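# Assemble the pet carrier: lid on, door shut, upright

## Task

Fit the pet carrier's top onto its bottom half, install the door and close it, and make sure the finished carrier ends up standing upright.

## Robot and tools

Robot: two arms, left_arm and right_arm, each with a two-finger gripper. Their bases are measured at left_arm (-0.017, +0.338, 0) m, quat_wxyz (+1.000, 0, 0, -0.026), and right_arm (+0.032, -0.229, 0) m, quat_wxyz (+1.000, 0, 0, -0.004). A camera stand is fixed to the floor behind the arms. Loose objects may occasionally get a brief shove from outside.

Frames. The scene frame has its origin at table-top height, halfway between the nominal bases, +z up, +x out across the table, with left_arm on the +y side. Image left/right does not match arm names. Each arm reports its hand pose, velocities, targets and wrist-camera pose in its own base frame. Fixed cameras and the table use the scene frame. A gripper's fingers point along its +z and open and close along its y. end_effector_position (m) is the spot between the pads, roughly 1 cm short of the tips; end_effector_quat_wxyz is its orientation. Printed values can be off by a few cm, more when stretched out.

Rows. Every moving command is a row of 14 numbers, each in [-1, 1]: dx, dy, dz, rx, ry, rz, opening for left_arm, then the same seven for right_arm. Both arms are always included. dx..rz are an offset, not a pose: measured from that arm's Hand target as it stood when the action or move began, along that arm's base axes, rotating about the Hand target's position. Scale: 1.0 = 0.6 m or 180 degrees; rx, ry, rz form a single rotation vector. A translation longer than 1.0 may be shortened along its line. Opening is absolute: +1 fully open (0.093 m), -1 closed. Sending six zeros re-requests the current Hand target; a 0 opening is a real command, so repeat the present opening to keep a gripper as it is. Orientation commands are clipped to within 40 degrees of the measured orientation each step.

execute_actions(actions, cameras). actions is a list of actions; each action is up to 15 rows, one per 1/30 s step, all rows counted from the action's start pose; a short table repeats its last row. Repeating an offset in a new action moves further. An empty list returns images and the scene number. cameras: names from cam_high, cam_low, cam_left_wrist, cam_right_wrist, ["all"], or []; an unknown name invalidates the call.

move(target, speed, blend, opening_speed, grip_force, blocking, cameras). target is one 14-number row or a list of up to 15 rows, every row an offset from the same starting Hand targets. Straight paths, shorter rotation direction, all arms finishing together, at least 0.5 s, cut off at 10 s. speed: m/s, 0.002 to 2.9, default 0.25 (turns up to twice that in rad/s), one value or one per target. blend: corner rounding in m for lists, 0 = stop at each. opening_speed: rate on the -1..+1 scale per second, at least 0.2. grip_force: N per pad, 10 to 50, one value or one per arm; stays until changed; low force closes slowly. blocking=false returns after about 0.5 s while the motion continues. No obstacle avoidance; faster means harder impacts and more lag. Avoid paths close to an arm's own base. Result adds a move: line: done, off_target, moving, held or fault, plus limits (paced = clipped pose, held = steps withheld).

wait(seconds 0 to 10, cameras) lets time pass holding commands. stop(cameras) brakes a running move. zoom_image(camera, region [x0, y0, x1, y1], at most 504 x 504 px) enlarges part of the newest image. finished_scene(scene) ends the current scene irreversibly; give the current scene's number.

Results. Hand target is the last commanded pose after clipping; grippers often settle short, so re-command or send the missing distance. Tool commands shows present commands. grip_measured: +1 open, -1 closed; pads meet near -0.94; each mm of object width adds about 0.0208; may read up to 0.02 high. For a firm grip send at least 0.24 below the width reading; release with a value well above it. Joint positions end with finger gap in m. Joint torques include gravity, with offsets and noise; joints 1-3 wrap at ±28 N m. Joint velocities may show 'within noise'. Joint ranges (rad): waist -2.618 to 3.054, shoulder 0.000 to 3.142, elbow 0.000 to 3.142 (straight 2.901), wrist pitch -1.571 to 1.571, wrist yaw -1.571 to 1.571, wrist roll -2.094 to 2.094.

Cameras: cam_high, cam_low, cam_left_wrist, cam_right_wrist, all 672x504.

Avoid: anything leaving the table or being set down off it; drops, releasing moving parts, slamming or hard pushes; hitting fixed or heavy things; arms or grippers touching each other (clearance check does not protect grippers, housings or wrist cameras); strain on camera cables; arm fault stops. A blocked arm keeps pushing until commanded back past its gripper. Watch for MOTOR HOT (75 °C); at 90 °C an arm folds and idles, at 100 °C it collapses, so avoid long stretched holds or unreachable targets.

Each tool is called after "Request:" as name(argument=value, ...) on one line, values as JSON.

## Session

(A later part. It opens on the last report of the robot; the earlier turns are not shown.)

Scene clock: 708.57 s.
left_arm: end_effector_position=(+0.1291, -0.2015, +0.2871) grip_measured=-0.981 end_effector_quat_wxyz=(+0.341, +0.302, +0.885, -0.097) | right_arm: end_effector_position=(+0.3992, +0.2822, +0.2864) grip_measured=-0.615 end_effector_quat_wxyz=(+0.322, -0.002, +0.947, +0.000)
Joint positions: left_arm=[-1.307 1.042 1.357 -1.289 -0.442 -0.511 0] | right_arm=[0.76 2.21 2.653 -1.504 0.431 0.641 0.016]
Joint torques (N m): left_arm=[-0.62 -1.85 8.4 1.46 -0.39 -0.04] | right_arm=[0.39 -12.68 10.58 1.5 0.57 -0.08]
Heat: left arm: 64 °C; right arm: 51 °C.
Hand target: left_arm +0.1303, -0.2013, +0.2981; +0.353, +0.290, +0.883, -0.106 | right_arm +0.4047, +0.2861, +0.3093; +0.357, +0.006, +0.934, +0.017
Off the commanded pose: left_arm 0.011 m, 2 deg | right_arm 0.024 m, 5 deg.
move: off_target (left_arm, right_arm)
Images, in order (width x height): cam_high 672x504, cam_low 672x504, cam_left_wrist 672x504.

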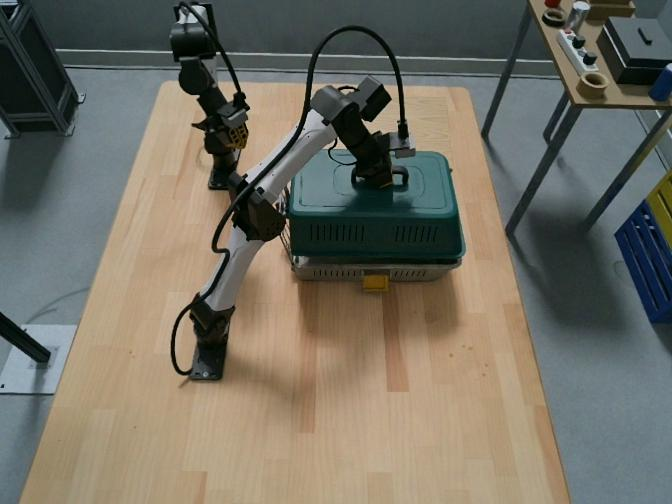

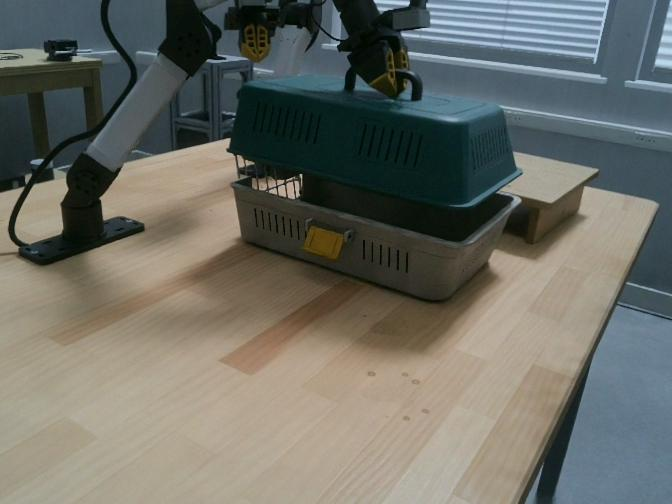

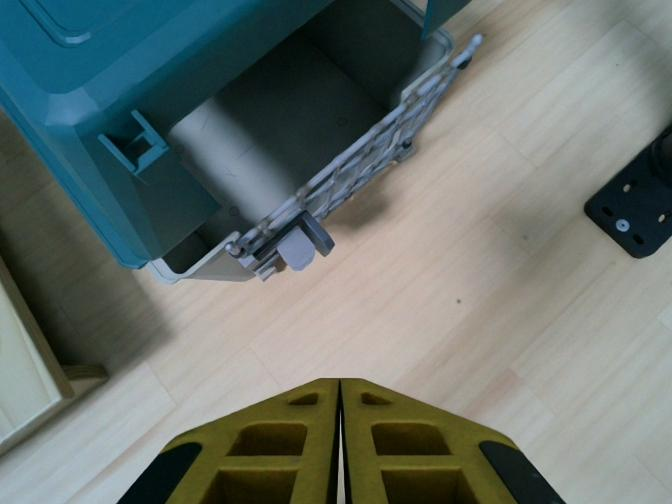

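Request:
move(target=[[0.09,-0.14,-0.17,0,0,0,-1,0.009,0.006,-0.015,0.0045,0.0,0,-1],[0.19,-0.18,-0.165,0,0,0,-1,0.009,0.006,-0.015,0.0045,0.0,0,-1]], speed=[0.15,0.06], cameras=["cam_high","cam_low","cam_left_wrist"])

Request:
zoom_image(camera="cam_left_wrist", region=[380, 0, 672, 300])

Request:
zoom_image(camera="cam_low", region=[180, 20, 540, 300])

Request:
zoom_image(camera="cam_high", region=[250, 150, 460, 290])

Scene clock: 716.00 s.
left_arm: end_effector_position=(+0.2365, -0.2977, +0.1844) grip_measured=-0.981 end_effector_quat_wxyz=(+0.335, +0.291, +0.892, -0.089) | right_arm: end_effector_position=(+0.4029, +0.2858, +0.2828) grip_measured=-0.615 end_effector_quat_wxyz=(+0.324, -0.001, +0.946, +0.003)
Joint positions: left_arm=[-1.026 1.424 1.169 -0.659 -0.288 -0.297 0] | right_arm=[0.76 2.21 2.63 -1.474 0.431 0.641 0.016]
Joint torques (N m): left_arm=[0.38 -5.22 10.02 1.9 -0.06 0.27] | right_arm=[-0.13 -14.12 6.41 1.77 0.45 -0.06]
Heat: left arm: 64 °C; right arm: 51 °C.
Hand target: left_arm +0.2443, -0.3093, +0.1990; +0.353, +0.290, +0.883, -0.106 | right_arm +0.4101, +0.2897, +0.3003; +0.357, +0.009, +0.934, +0.023
Off the commanded pose: left_arm 0.020 m, 3 deg | right_arm 0.019 m, 5 deg.
move: off_target (left_arm, right_arm)
Images, in order (width x height): cam_high 672x504, cam_low 672x504, cam_left_wrist 672x504.

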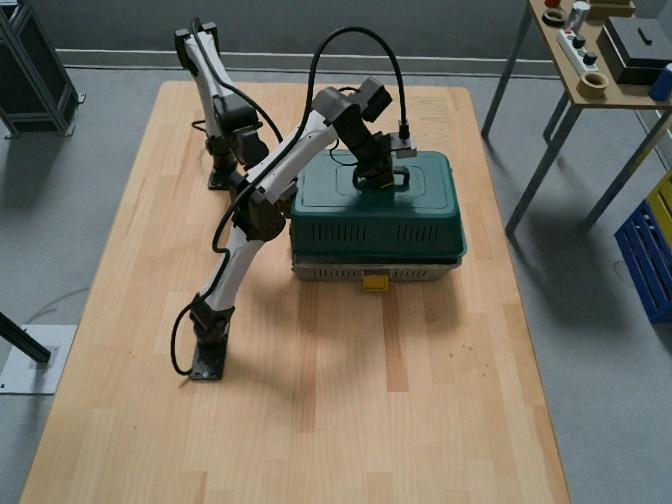

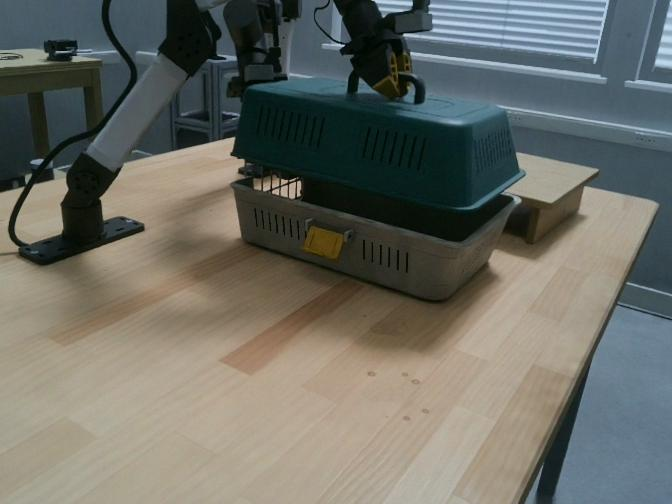

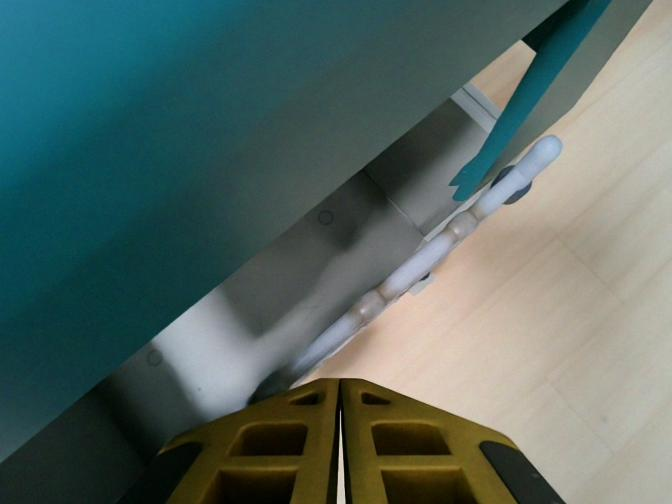

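Scaled by 1.680 from the camera's 672x504 image, which has a finer 960x720 frame.

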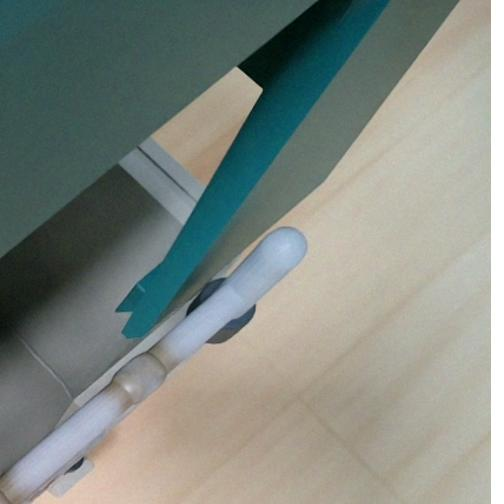

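Scaled by 1.400 from the camera's 672x504 image, which has a finer 960x720 frame.

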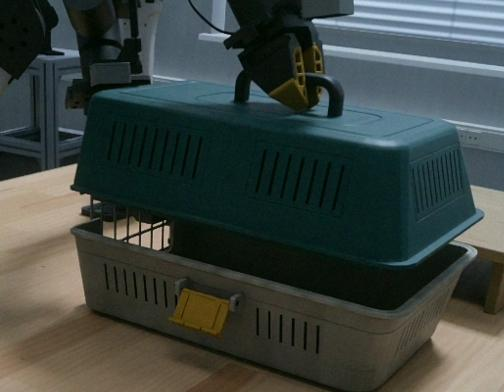

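Scaled by 2.400 from the camera's 672x504 image, which has a finer 960x720 frame.

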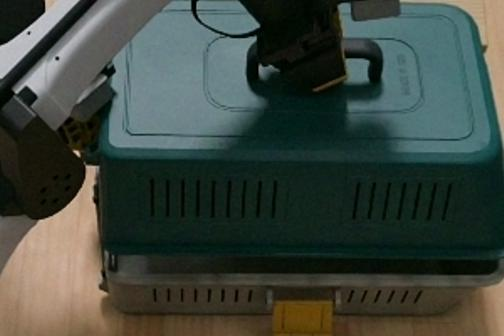

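Request:
move(target=[[0.006,0,0.003,0,0,0,-1,0.003,0.0,-0.0,0,-0.004,0,-1],[0.006,0,0.003,0,0,0,-1,0.003,0.0,-0.036,0,-0.004,0,-1]], speed=[0.05,0.05], cameras=["cam_high","cam_low","cam_left_wrist"])

Request:
zoom_image(camera="cam_left_wrist", region=[380, 0, 672, 300])

Request:
zoom_image(camera="cam_low", region=[180, 20, 540, 300])

Request:
zoom_image(camera="cam_high", region=[250, 150, 460, 290])

Scene clock: 722.03 s.
left_arm: end_effector_position=(+0.2401, -0.2990, +0.1872) grip_measured=-0.981 end_effector_quat_wxyz=(+0.337, +0.291, +0.891, -0.091) | right_arm: end_effector_position=(+0.4061, +0.2887, +0.2436) grip_measured=-0.615 end_effector_quat_wxyz=(+0.314, -0.004, +0.949, -0.006)
Joint positions: left_arm=[-1.016 1.43 1.182 -0.659 -0.281 -0.288 0] | right_arm=[0.76 2.119 2.309 -1.272 0.431 0.642 0.016]
Joint torques (N m): left_arm=[0.62 -5.23 9.96 1.9 -0.07 0.33] | right_arm=[-0.16 -17.74 6.89 1.78 0.53 -0.11]
Heat: left arm: 65 °C; right arm: 51 °C.
Hand target: left_arm +0.2479, -0.3093, +0.2009; +0.353, +0.290, +0.883, -0.106 | right_arm +0.4119, +0.2897, +0.2788; +0.363, +0.009, +0.932, +0.023
Off the commanded pose: left_arm 0.019 m, 3 deg | right_arm 0.036 m, 7 deg.
move: off_target (left_arm, right_arm)
Images, in order (width x height): cam_high 672x504, cam_low 672x504, cam_left_wrist 672x504.

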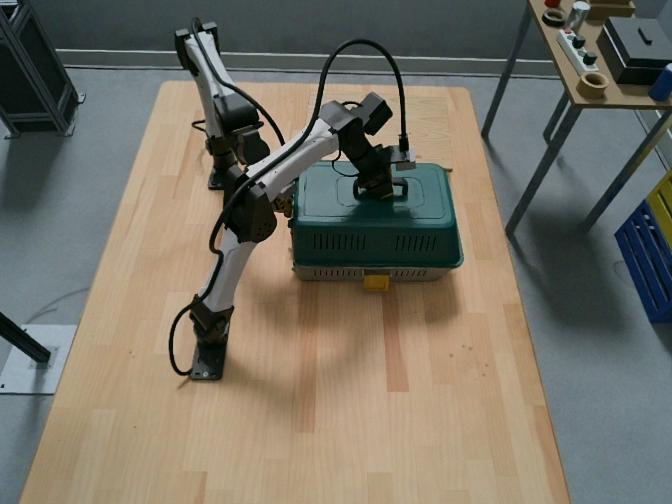

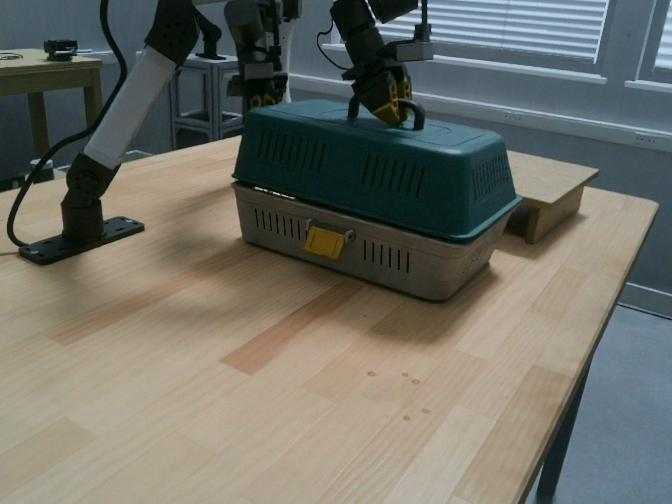

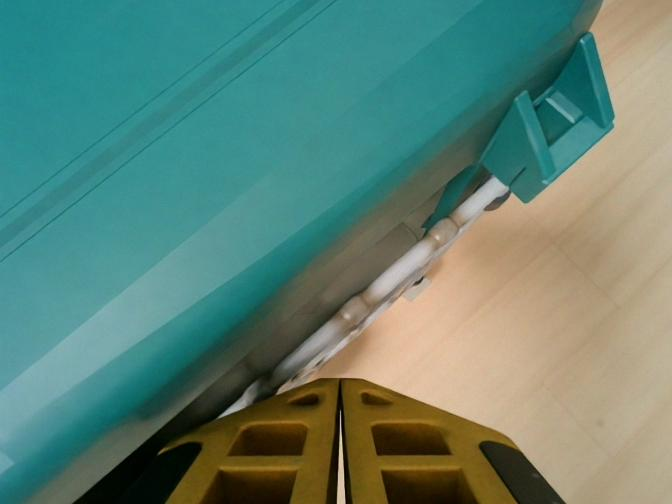

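Scaled by 1.680 from the camera's 672x504 image, which has a finer 960x720 frame.

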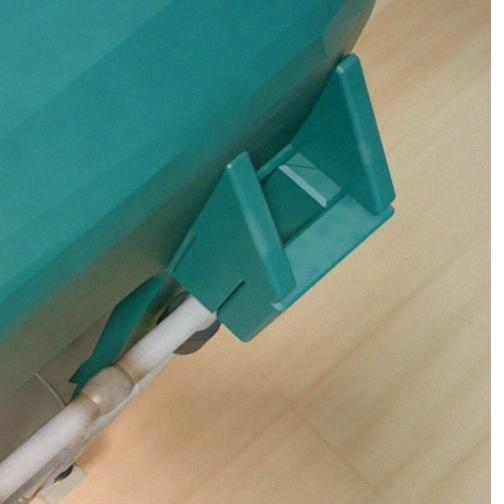

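Scaled by 1.400 from the camera's 672x504 image, which has a finer 960x720 frame.

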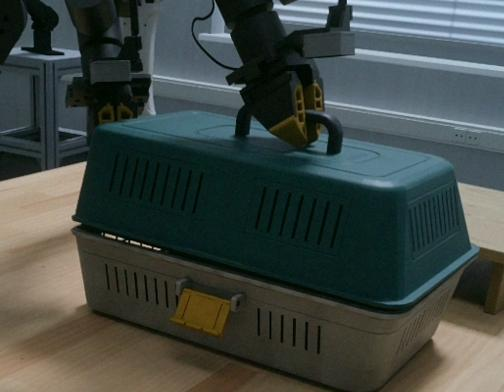

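Scaled by 2.400 from the camera's 672x504 image, which has a finer 960x720 frame.

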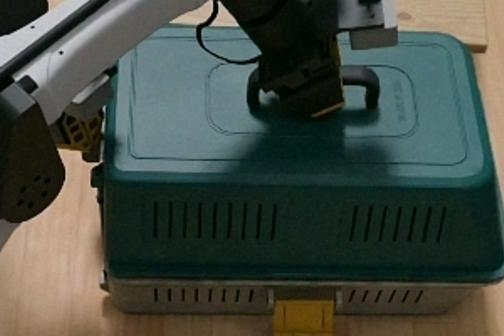

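Request:
move(target=[[0,0,0,0,0,0,-1,-0.001,-0.006,0,0,-0.013,0.004,-1],[0,0,0,0,0,0,-1,-0.001,-0.006,-0.02,0,-0.013,0.004,-1]], speed=[0.05,0.05], cameras=["cam_high","cam_low","cam_left_wrist"])

Request:
zoom_image(camera="cam_left_wrist", region=[380, 0, 672, 300])

Request:
zoom_image(camera="cam_low", region=[180, 20, 540, 300])

Request:
zoom_image(camera="cam_high", region=[250, 150, 460, 290])

Scene clock: 728.63 s.
left_arm: end_effector_position=(+0.2401, -0.2990, +0.1872) grip_measured=-0.981 end_effector_quat_wxyz=(+0.337, +0.291, +0.891, -0.091) | right_arm: end_effector_position=(+0.4058, +0.2855, +0.2375) grip_measured=-0.616 end_effector_quat_wxyz=(+0.339, -0.004, +0.941, +0.005)
Joint positions: left_arm=[-1.016 1.43 1.182 -0.659 -0.281 -0.288 0] | right_arm=[0.76 2.015 2.091 -1.099 0.445 0.624 0.016]
Joint torques (N m): left_arm=[0.55 -5.34 9.87 1.92 -0.08 0.31] | right_arm=[-0.09 -16.18 6.89 1.83 0.54 -0.22]
Heat: left arm: 66 °C; right arm: 52 °C.
Hand target: left_arm +0.2479, -0.3093, +0.2009; +0.353, +0.290, +0.883, -0.106 | right_arm +0.4113, +0.2860, +0.2667; +0.381, +0.002, +0.924, +0.025
Off the commanded pose: left_arm 0.019 m, 3 deg | right_arm 0.030 m, 6 deg.
move: off_target (left_arm, right_arm)
Images, in order (width x height): cam_high 672x504, cam_low 672x504, cam_left_wrist 672x504.

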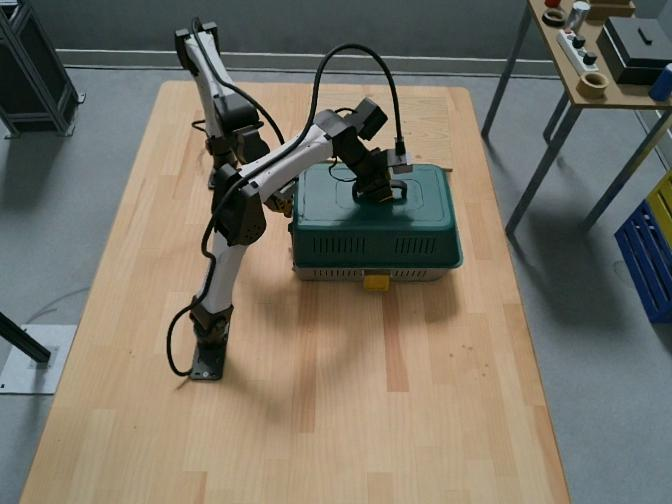

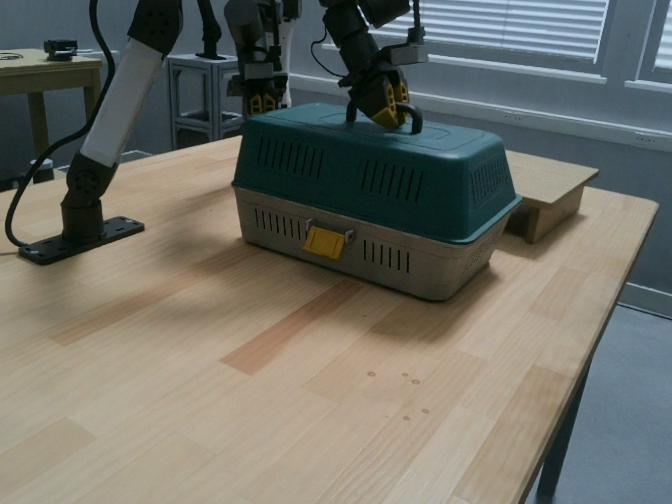

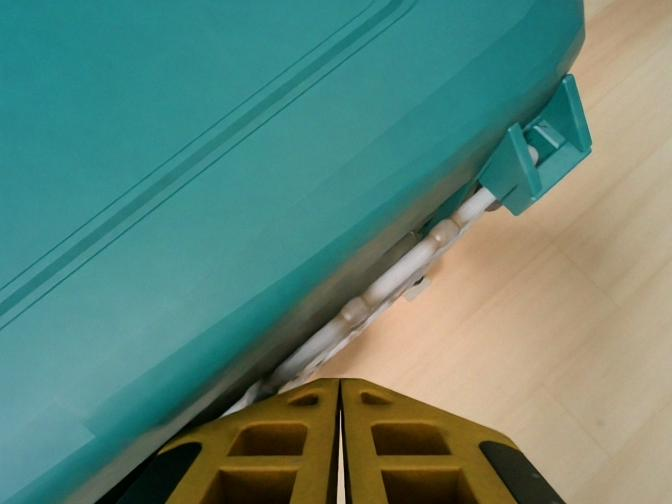

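Scaled by 1.680 from the camera's 672x504 image, which has a finer 960x720 frame.

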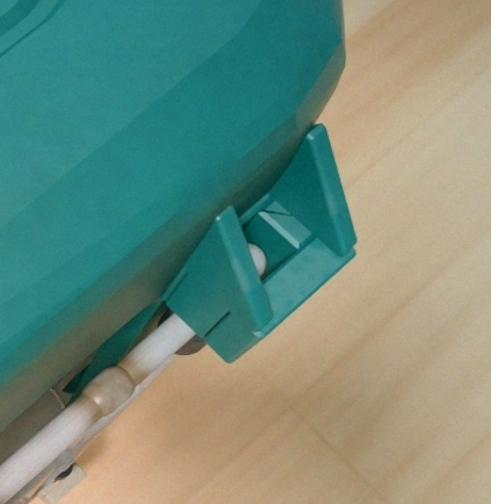

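Scaled by 1.400 from the camera's 672x504 image, which has a finer 960x720 frame.

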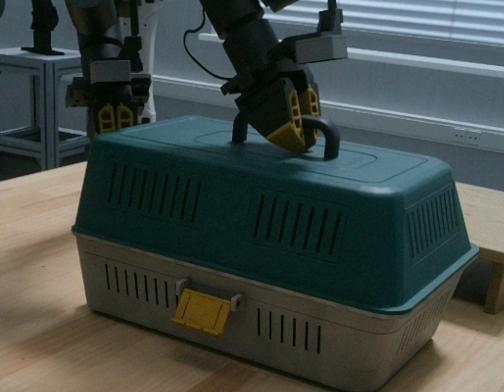

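Scaled by 2.400 from the camera's 672x504 image, which has a finer 960x720 frame.

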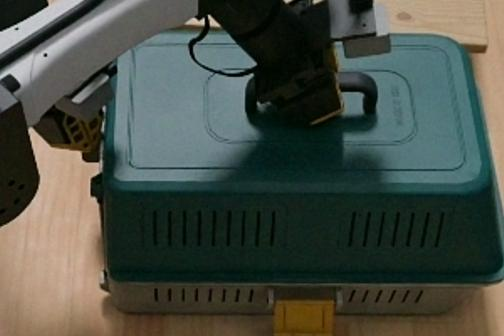

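Request:
move(target=[[0,0,0,0,0,0,-1,0,0,-0.02,0,0,0,-1]], speed=[0.05])

Request:
move(target=[[-0.08,0.05,0.0,0,0,0,-1,0,0,0,0,0,0,-1],[-0.19,0.18,0.17,0,0,0,-1,0,0,0,0,0,0,-1]], speed=0.15, blend=0.02, cameras=["cam_high","cam_low","cam_left_wrist"])

Request:
zoom_image(camera="cam_left_wrist", region=[130, 130, 350, 300])

Request:
zoom_image(camera="cam_left_wrist", region=[370, 0, 490, 200])

Request:
zoom_image(camera="cam_low", region=[180, 20, 540, 300])

Scene clock: 734.40 s.
left_arm: end_effector_position=(+0.2401, -0.2990, +0.1872) grip_measured=-0.981 end_effector_quat_wxyz=(+0.337, +0.291, +0.891, -0.091) | right_arm: end_effector_position=(+0.4068, +0.2854, +0.2368) grip_measured=-0.616 end_effector_quat_wxyz=(+0.353, -0.004, +0.936, +0.009)
Joint positions: left_arm=[-1.016 1.43 1.182 -0.659 -0.281 -0.288 0] | right_arm=[0.762 1.982 2.022 -1.03 0.458 0.616 0.016]
Joint torques (N m): left_arm=[0.72 -5.26 9.76 1.88 -0.06 0.3] | right_arm=[-0.34 -14.52 6.34 1.8 0.4 -0.15]
Heat: left arm: 68 °C; right arm: 53 °C.
Hand target: left_arm +0.2479, -0.3093, +0.2009; +0.353, +0.290, +0.883, -0.106 | right_arm +0.4113, +0.2862, +0.2546; +0.381, +0.002, +0.924, +0.026
Off the commanded pose: left_arm 0.019 m, 3 deg | right_arm 0.018 m, 4 deg.
move: off_target (left_arm, right_arm)

Scene clock: 736.57 s.
left_arm: end_effector_position=(+0.1329, -0.2018, +0.2921) grip_measured=-0.981 end_effector_quat_wxyz=(+0.341, +0.302, +0.885, -0.098) | right_arm: end_effector_position=(+0.4068, +0.2854, +0.2369) grip_measured=-0.616 end_effector_quat_wxyz=(+0.353, -0.004, +0.935, +0.009)
Joint positions: left_arm=[-1.281 1.053 1.382 -1.293 -0.427 -0.489 0] | right_arm=[0.762 1.982 2.021 -1.03 0.458 0.615 0.016]
Joint torques (N m): left_arm=[-0.42 -2.09 8.13 1.44 -0.39 -0.02] | right_arm=[-0.34 -14.52 6.31 1.81 0.42 -0.16]
Heat: left arm: 67 °C; right arm: 54 °C.
Hand target: left_arm +0.1339, -0.2013, +0.3029; +0.353, +0.290, +0.883, -0.106 | right_arm +0.4113, +0.2861, +0.2547; +0.381, +0.002, +0.924, +0.026
Off the commanded pose: left_arm 0.011 m, 2 deg | right_arm 0.018 m, 4 deg.
move: off_target (left_arm, right_arm)
Images, in order (width x height): cam_high 672x504, cam_low 672x504, cam_left_wrist 672x504.

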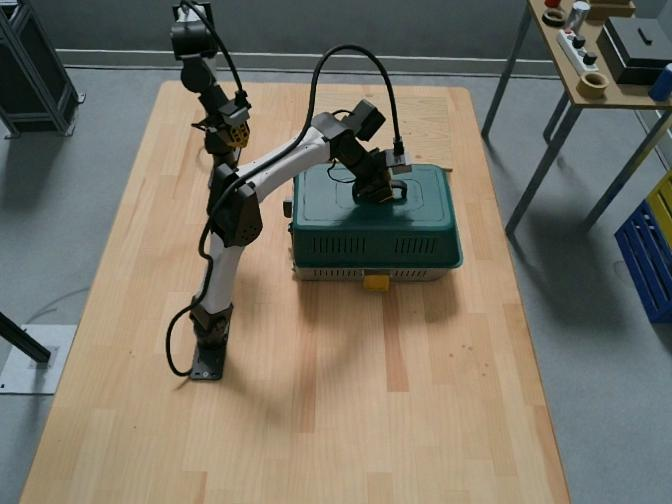

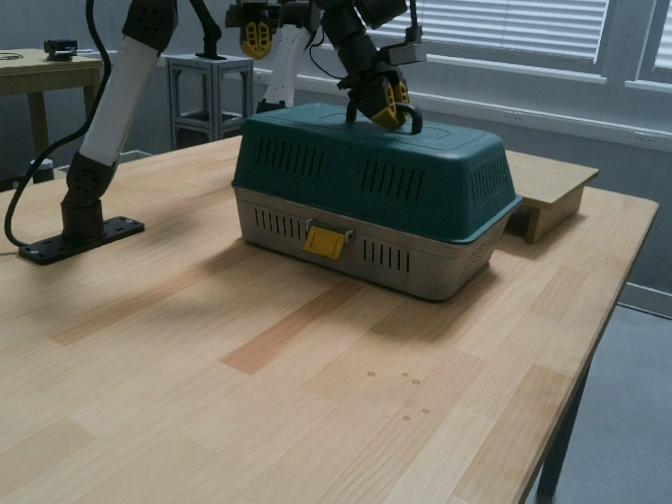

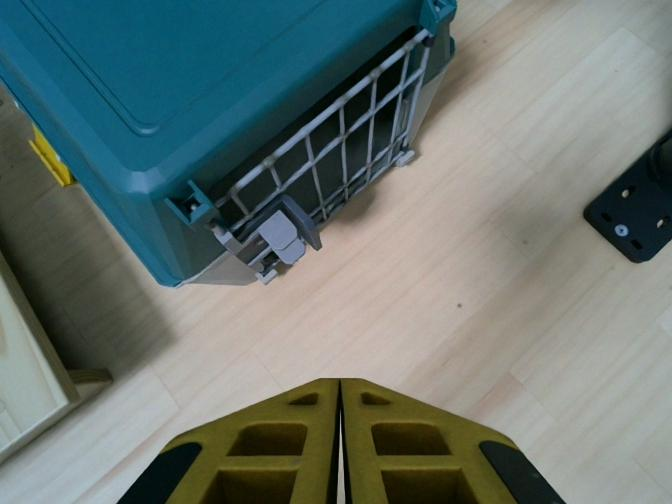

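Scaled by 2.291 from the camera's 672x504 image, which has a finer 960x720 frame.

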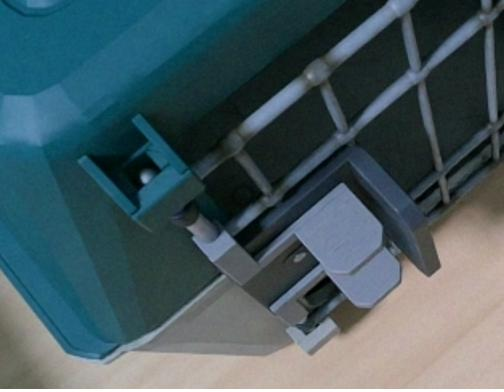

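Scaled by 2.520 from the camera's 672x504 image, which has a finer 960x720 frame.

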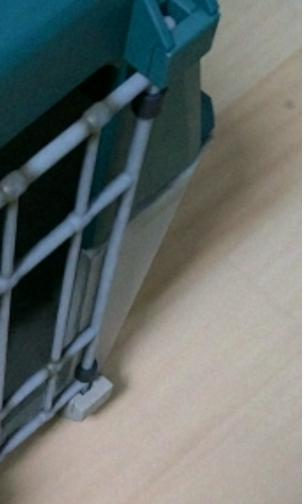

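Scaled by 1.400 from the camera's 672x504 image, which has a finer 960x720 frame.

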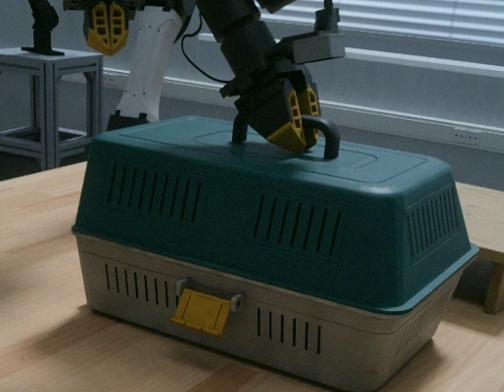

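Request:
move(target=[[0,0,0,0,0,0,-1,-0.006,0,-0.02,0,0.01,0,-1],[0,0,0,0,0,0,-1,-0.006,0,-0.02,0,0.01,0,0],[0,0,0,0,0,0,-1,-0.03,0,0.16,0,0.01,0,0]], speed=0.08, opening_speed=0.5, cameras=["cam_high","cam_low","cam_left_wrist"])

Request:
zoom_image(camera="cam_left_wrist", region=[130, 130, 350, 300])

Request:
zoom_image(camera="cam_left_wrist", region=[370, 0, 490, 200])

Request:
zoom_image(camera="cam_low", region=[180, 20, 540, 300])

Scene clock: 745.30 s.
left_arm: end_effector_position=(+0.1329, -0.2016, +0.2920) grip_measured=-0.981 end_effector_quat_wxyz=(+0.341, +0.302, +0.885, -0.097) | right_arm: end_effector_position=(+0.3935, +0.2845, +0.3480) grip_measured=-0.003 end_effector_quat_wxyz=(+0.391, +0.000, +0.919, +0.047)
Joint positions: left_arm=[-1.281 1.053 1.382 -1.294 -0.427 -0.489 0] | right_arm=[0.781 2.202 2.843 -1.52 0.461 0.613 0.045]
Joint torques (N m): left_arm=[-0.57 -1.98 8.2 1.41 -0.4 -0.03] | right_arm=[0.24 -10.29 7.77 1.42 0.36 -0.16]
Heat: left arm: 66 °C; right arm: 55 °C.
Hand target: left_arm +0.1339, -0.2013, +0.3029; +0.353, +0.290, +0.883, -0.106 | right_arm +0.3934, +0.2860, +0.3508; +0.367, +0.003, +0.930, +0.025
Off the commanded pose: left_arm 0.011 m, 2 deg | right_arm 0.003 m, 4 deg.
elbow stopped short (right arm): the move would have taken joint 3 (elbow) straighter than the controller allows.
move: off_target (left_arm, right_arm)
Images, in order (width x height): cam_high 672x504, cam_low 672x504, cam_left_wrist 672x504.

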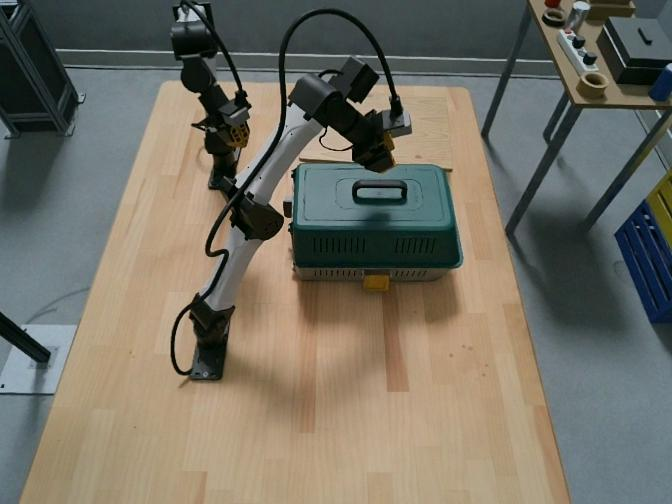

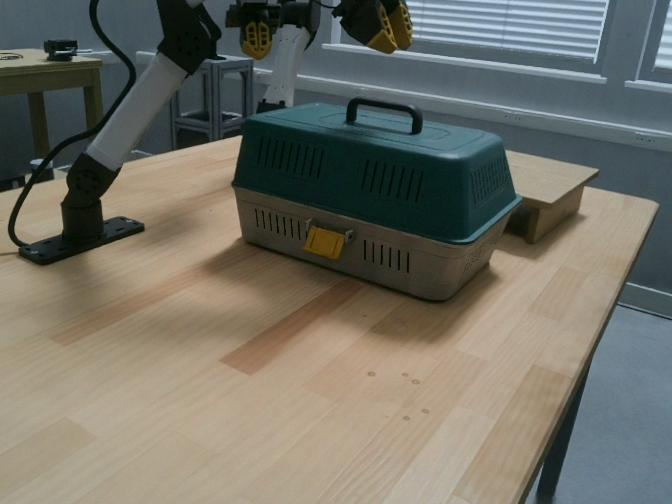

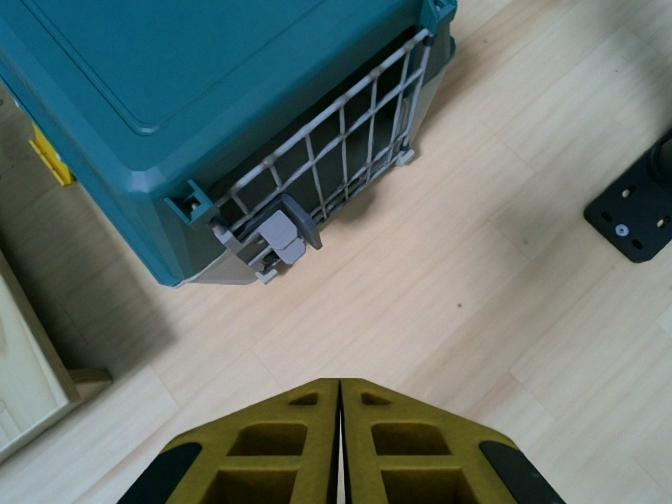

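Scaled by 2.291 from the camera's 672x504 image, which has a finer 960x720 frame.

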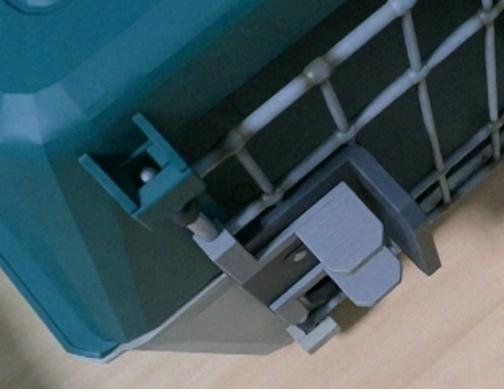

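Scaled by 2.520 from the camera's 672x504 image, which has a finer 960x720 frame.

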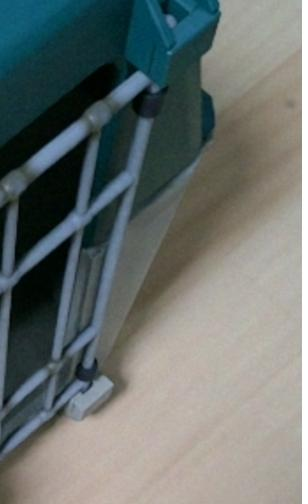

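Scaled by 1.400 from the camera's 672x504 image, which has a finer 960x720 frame.

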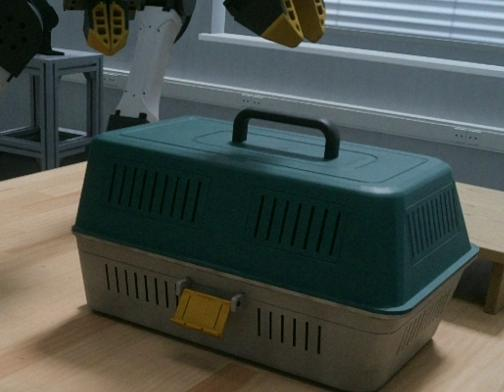

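Request:
finished_scene(scene=1)

The scene is finished: the task was done.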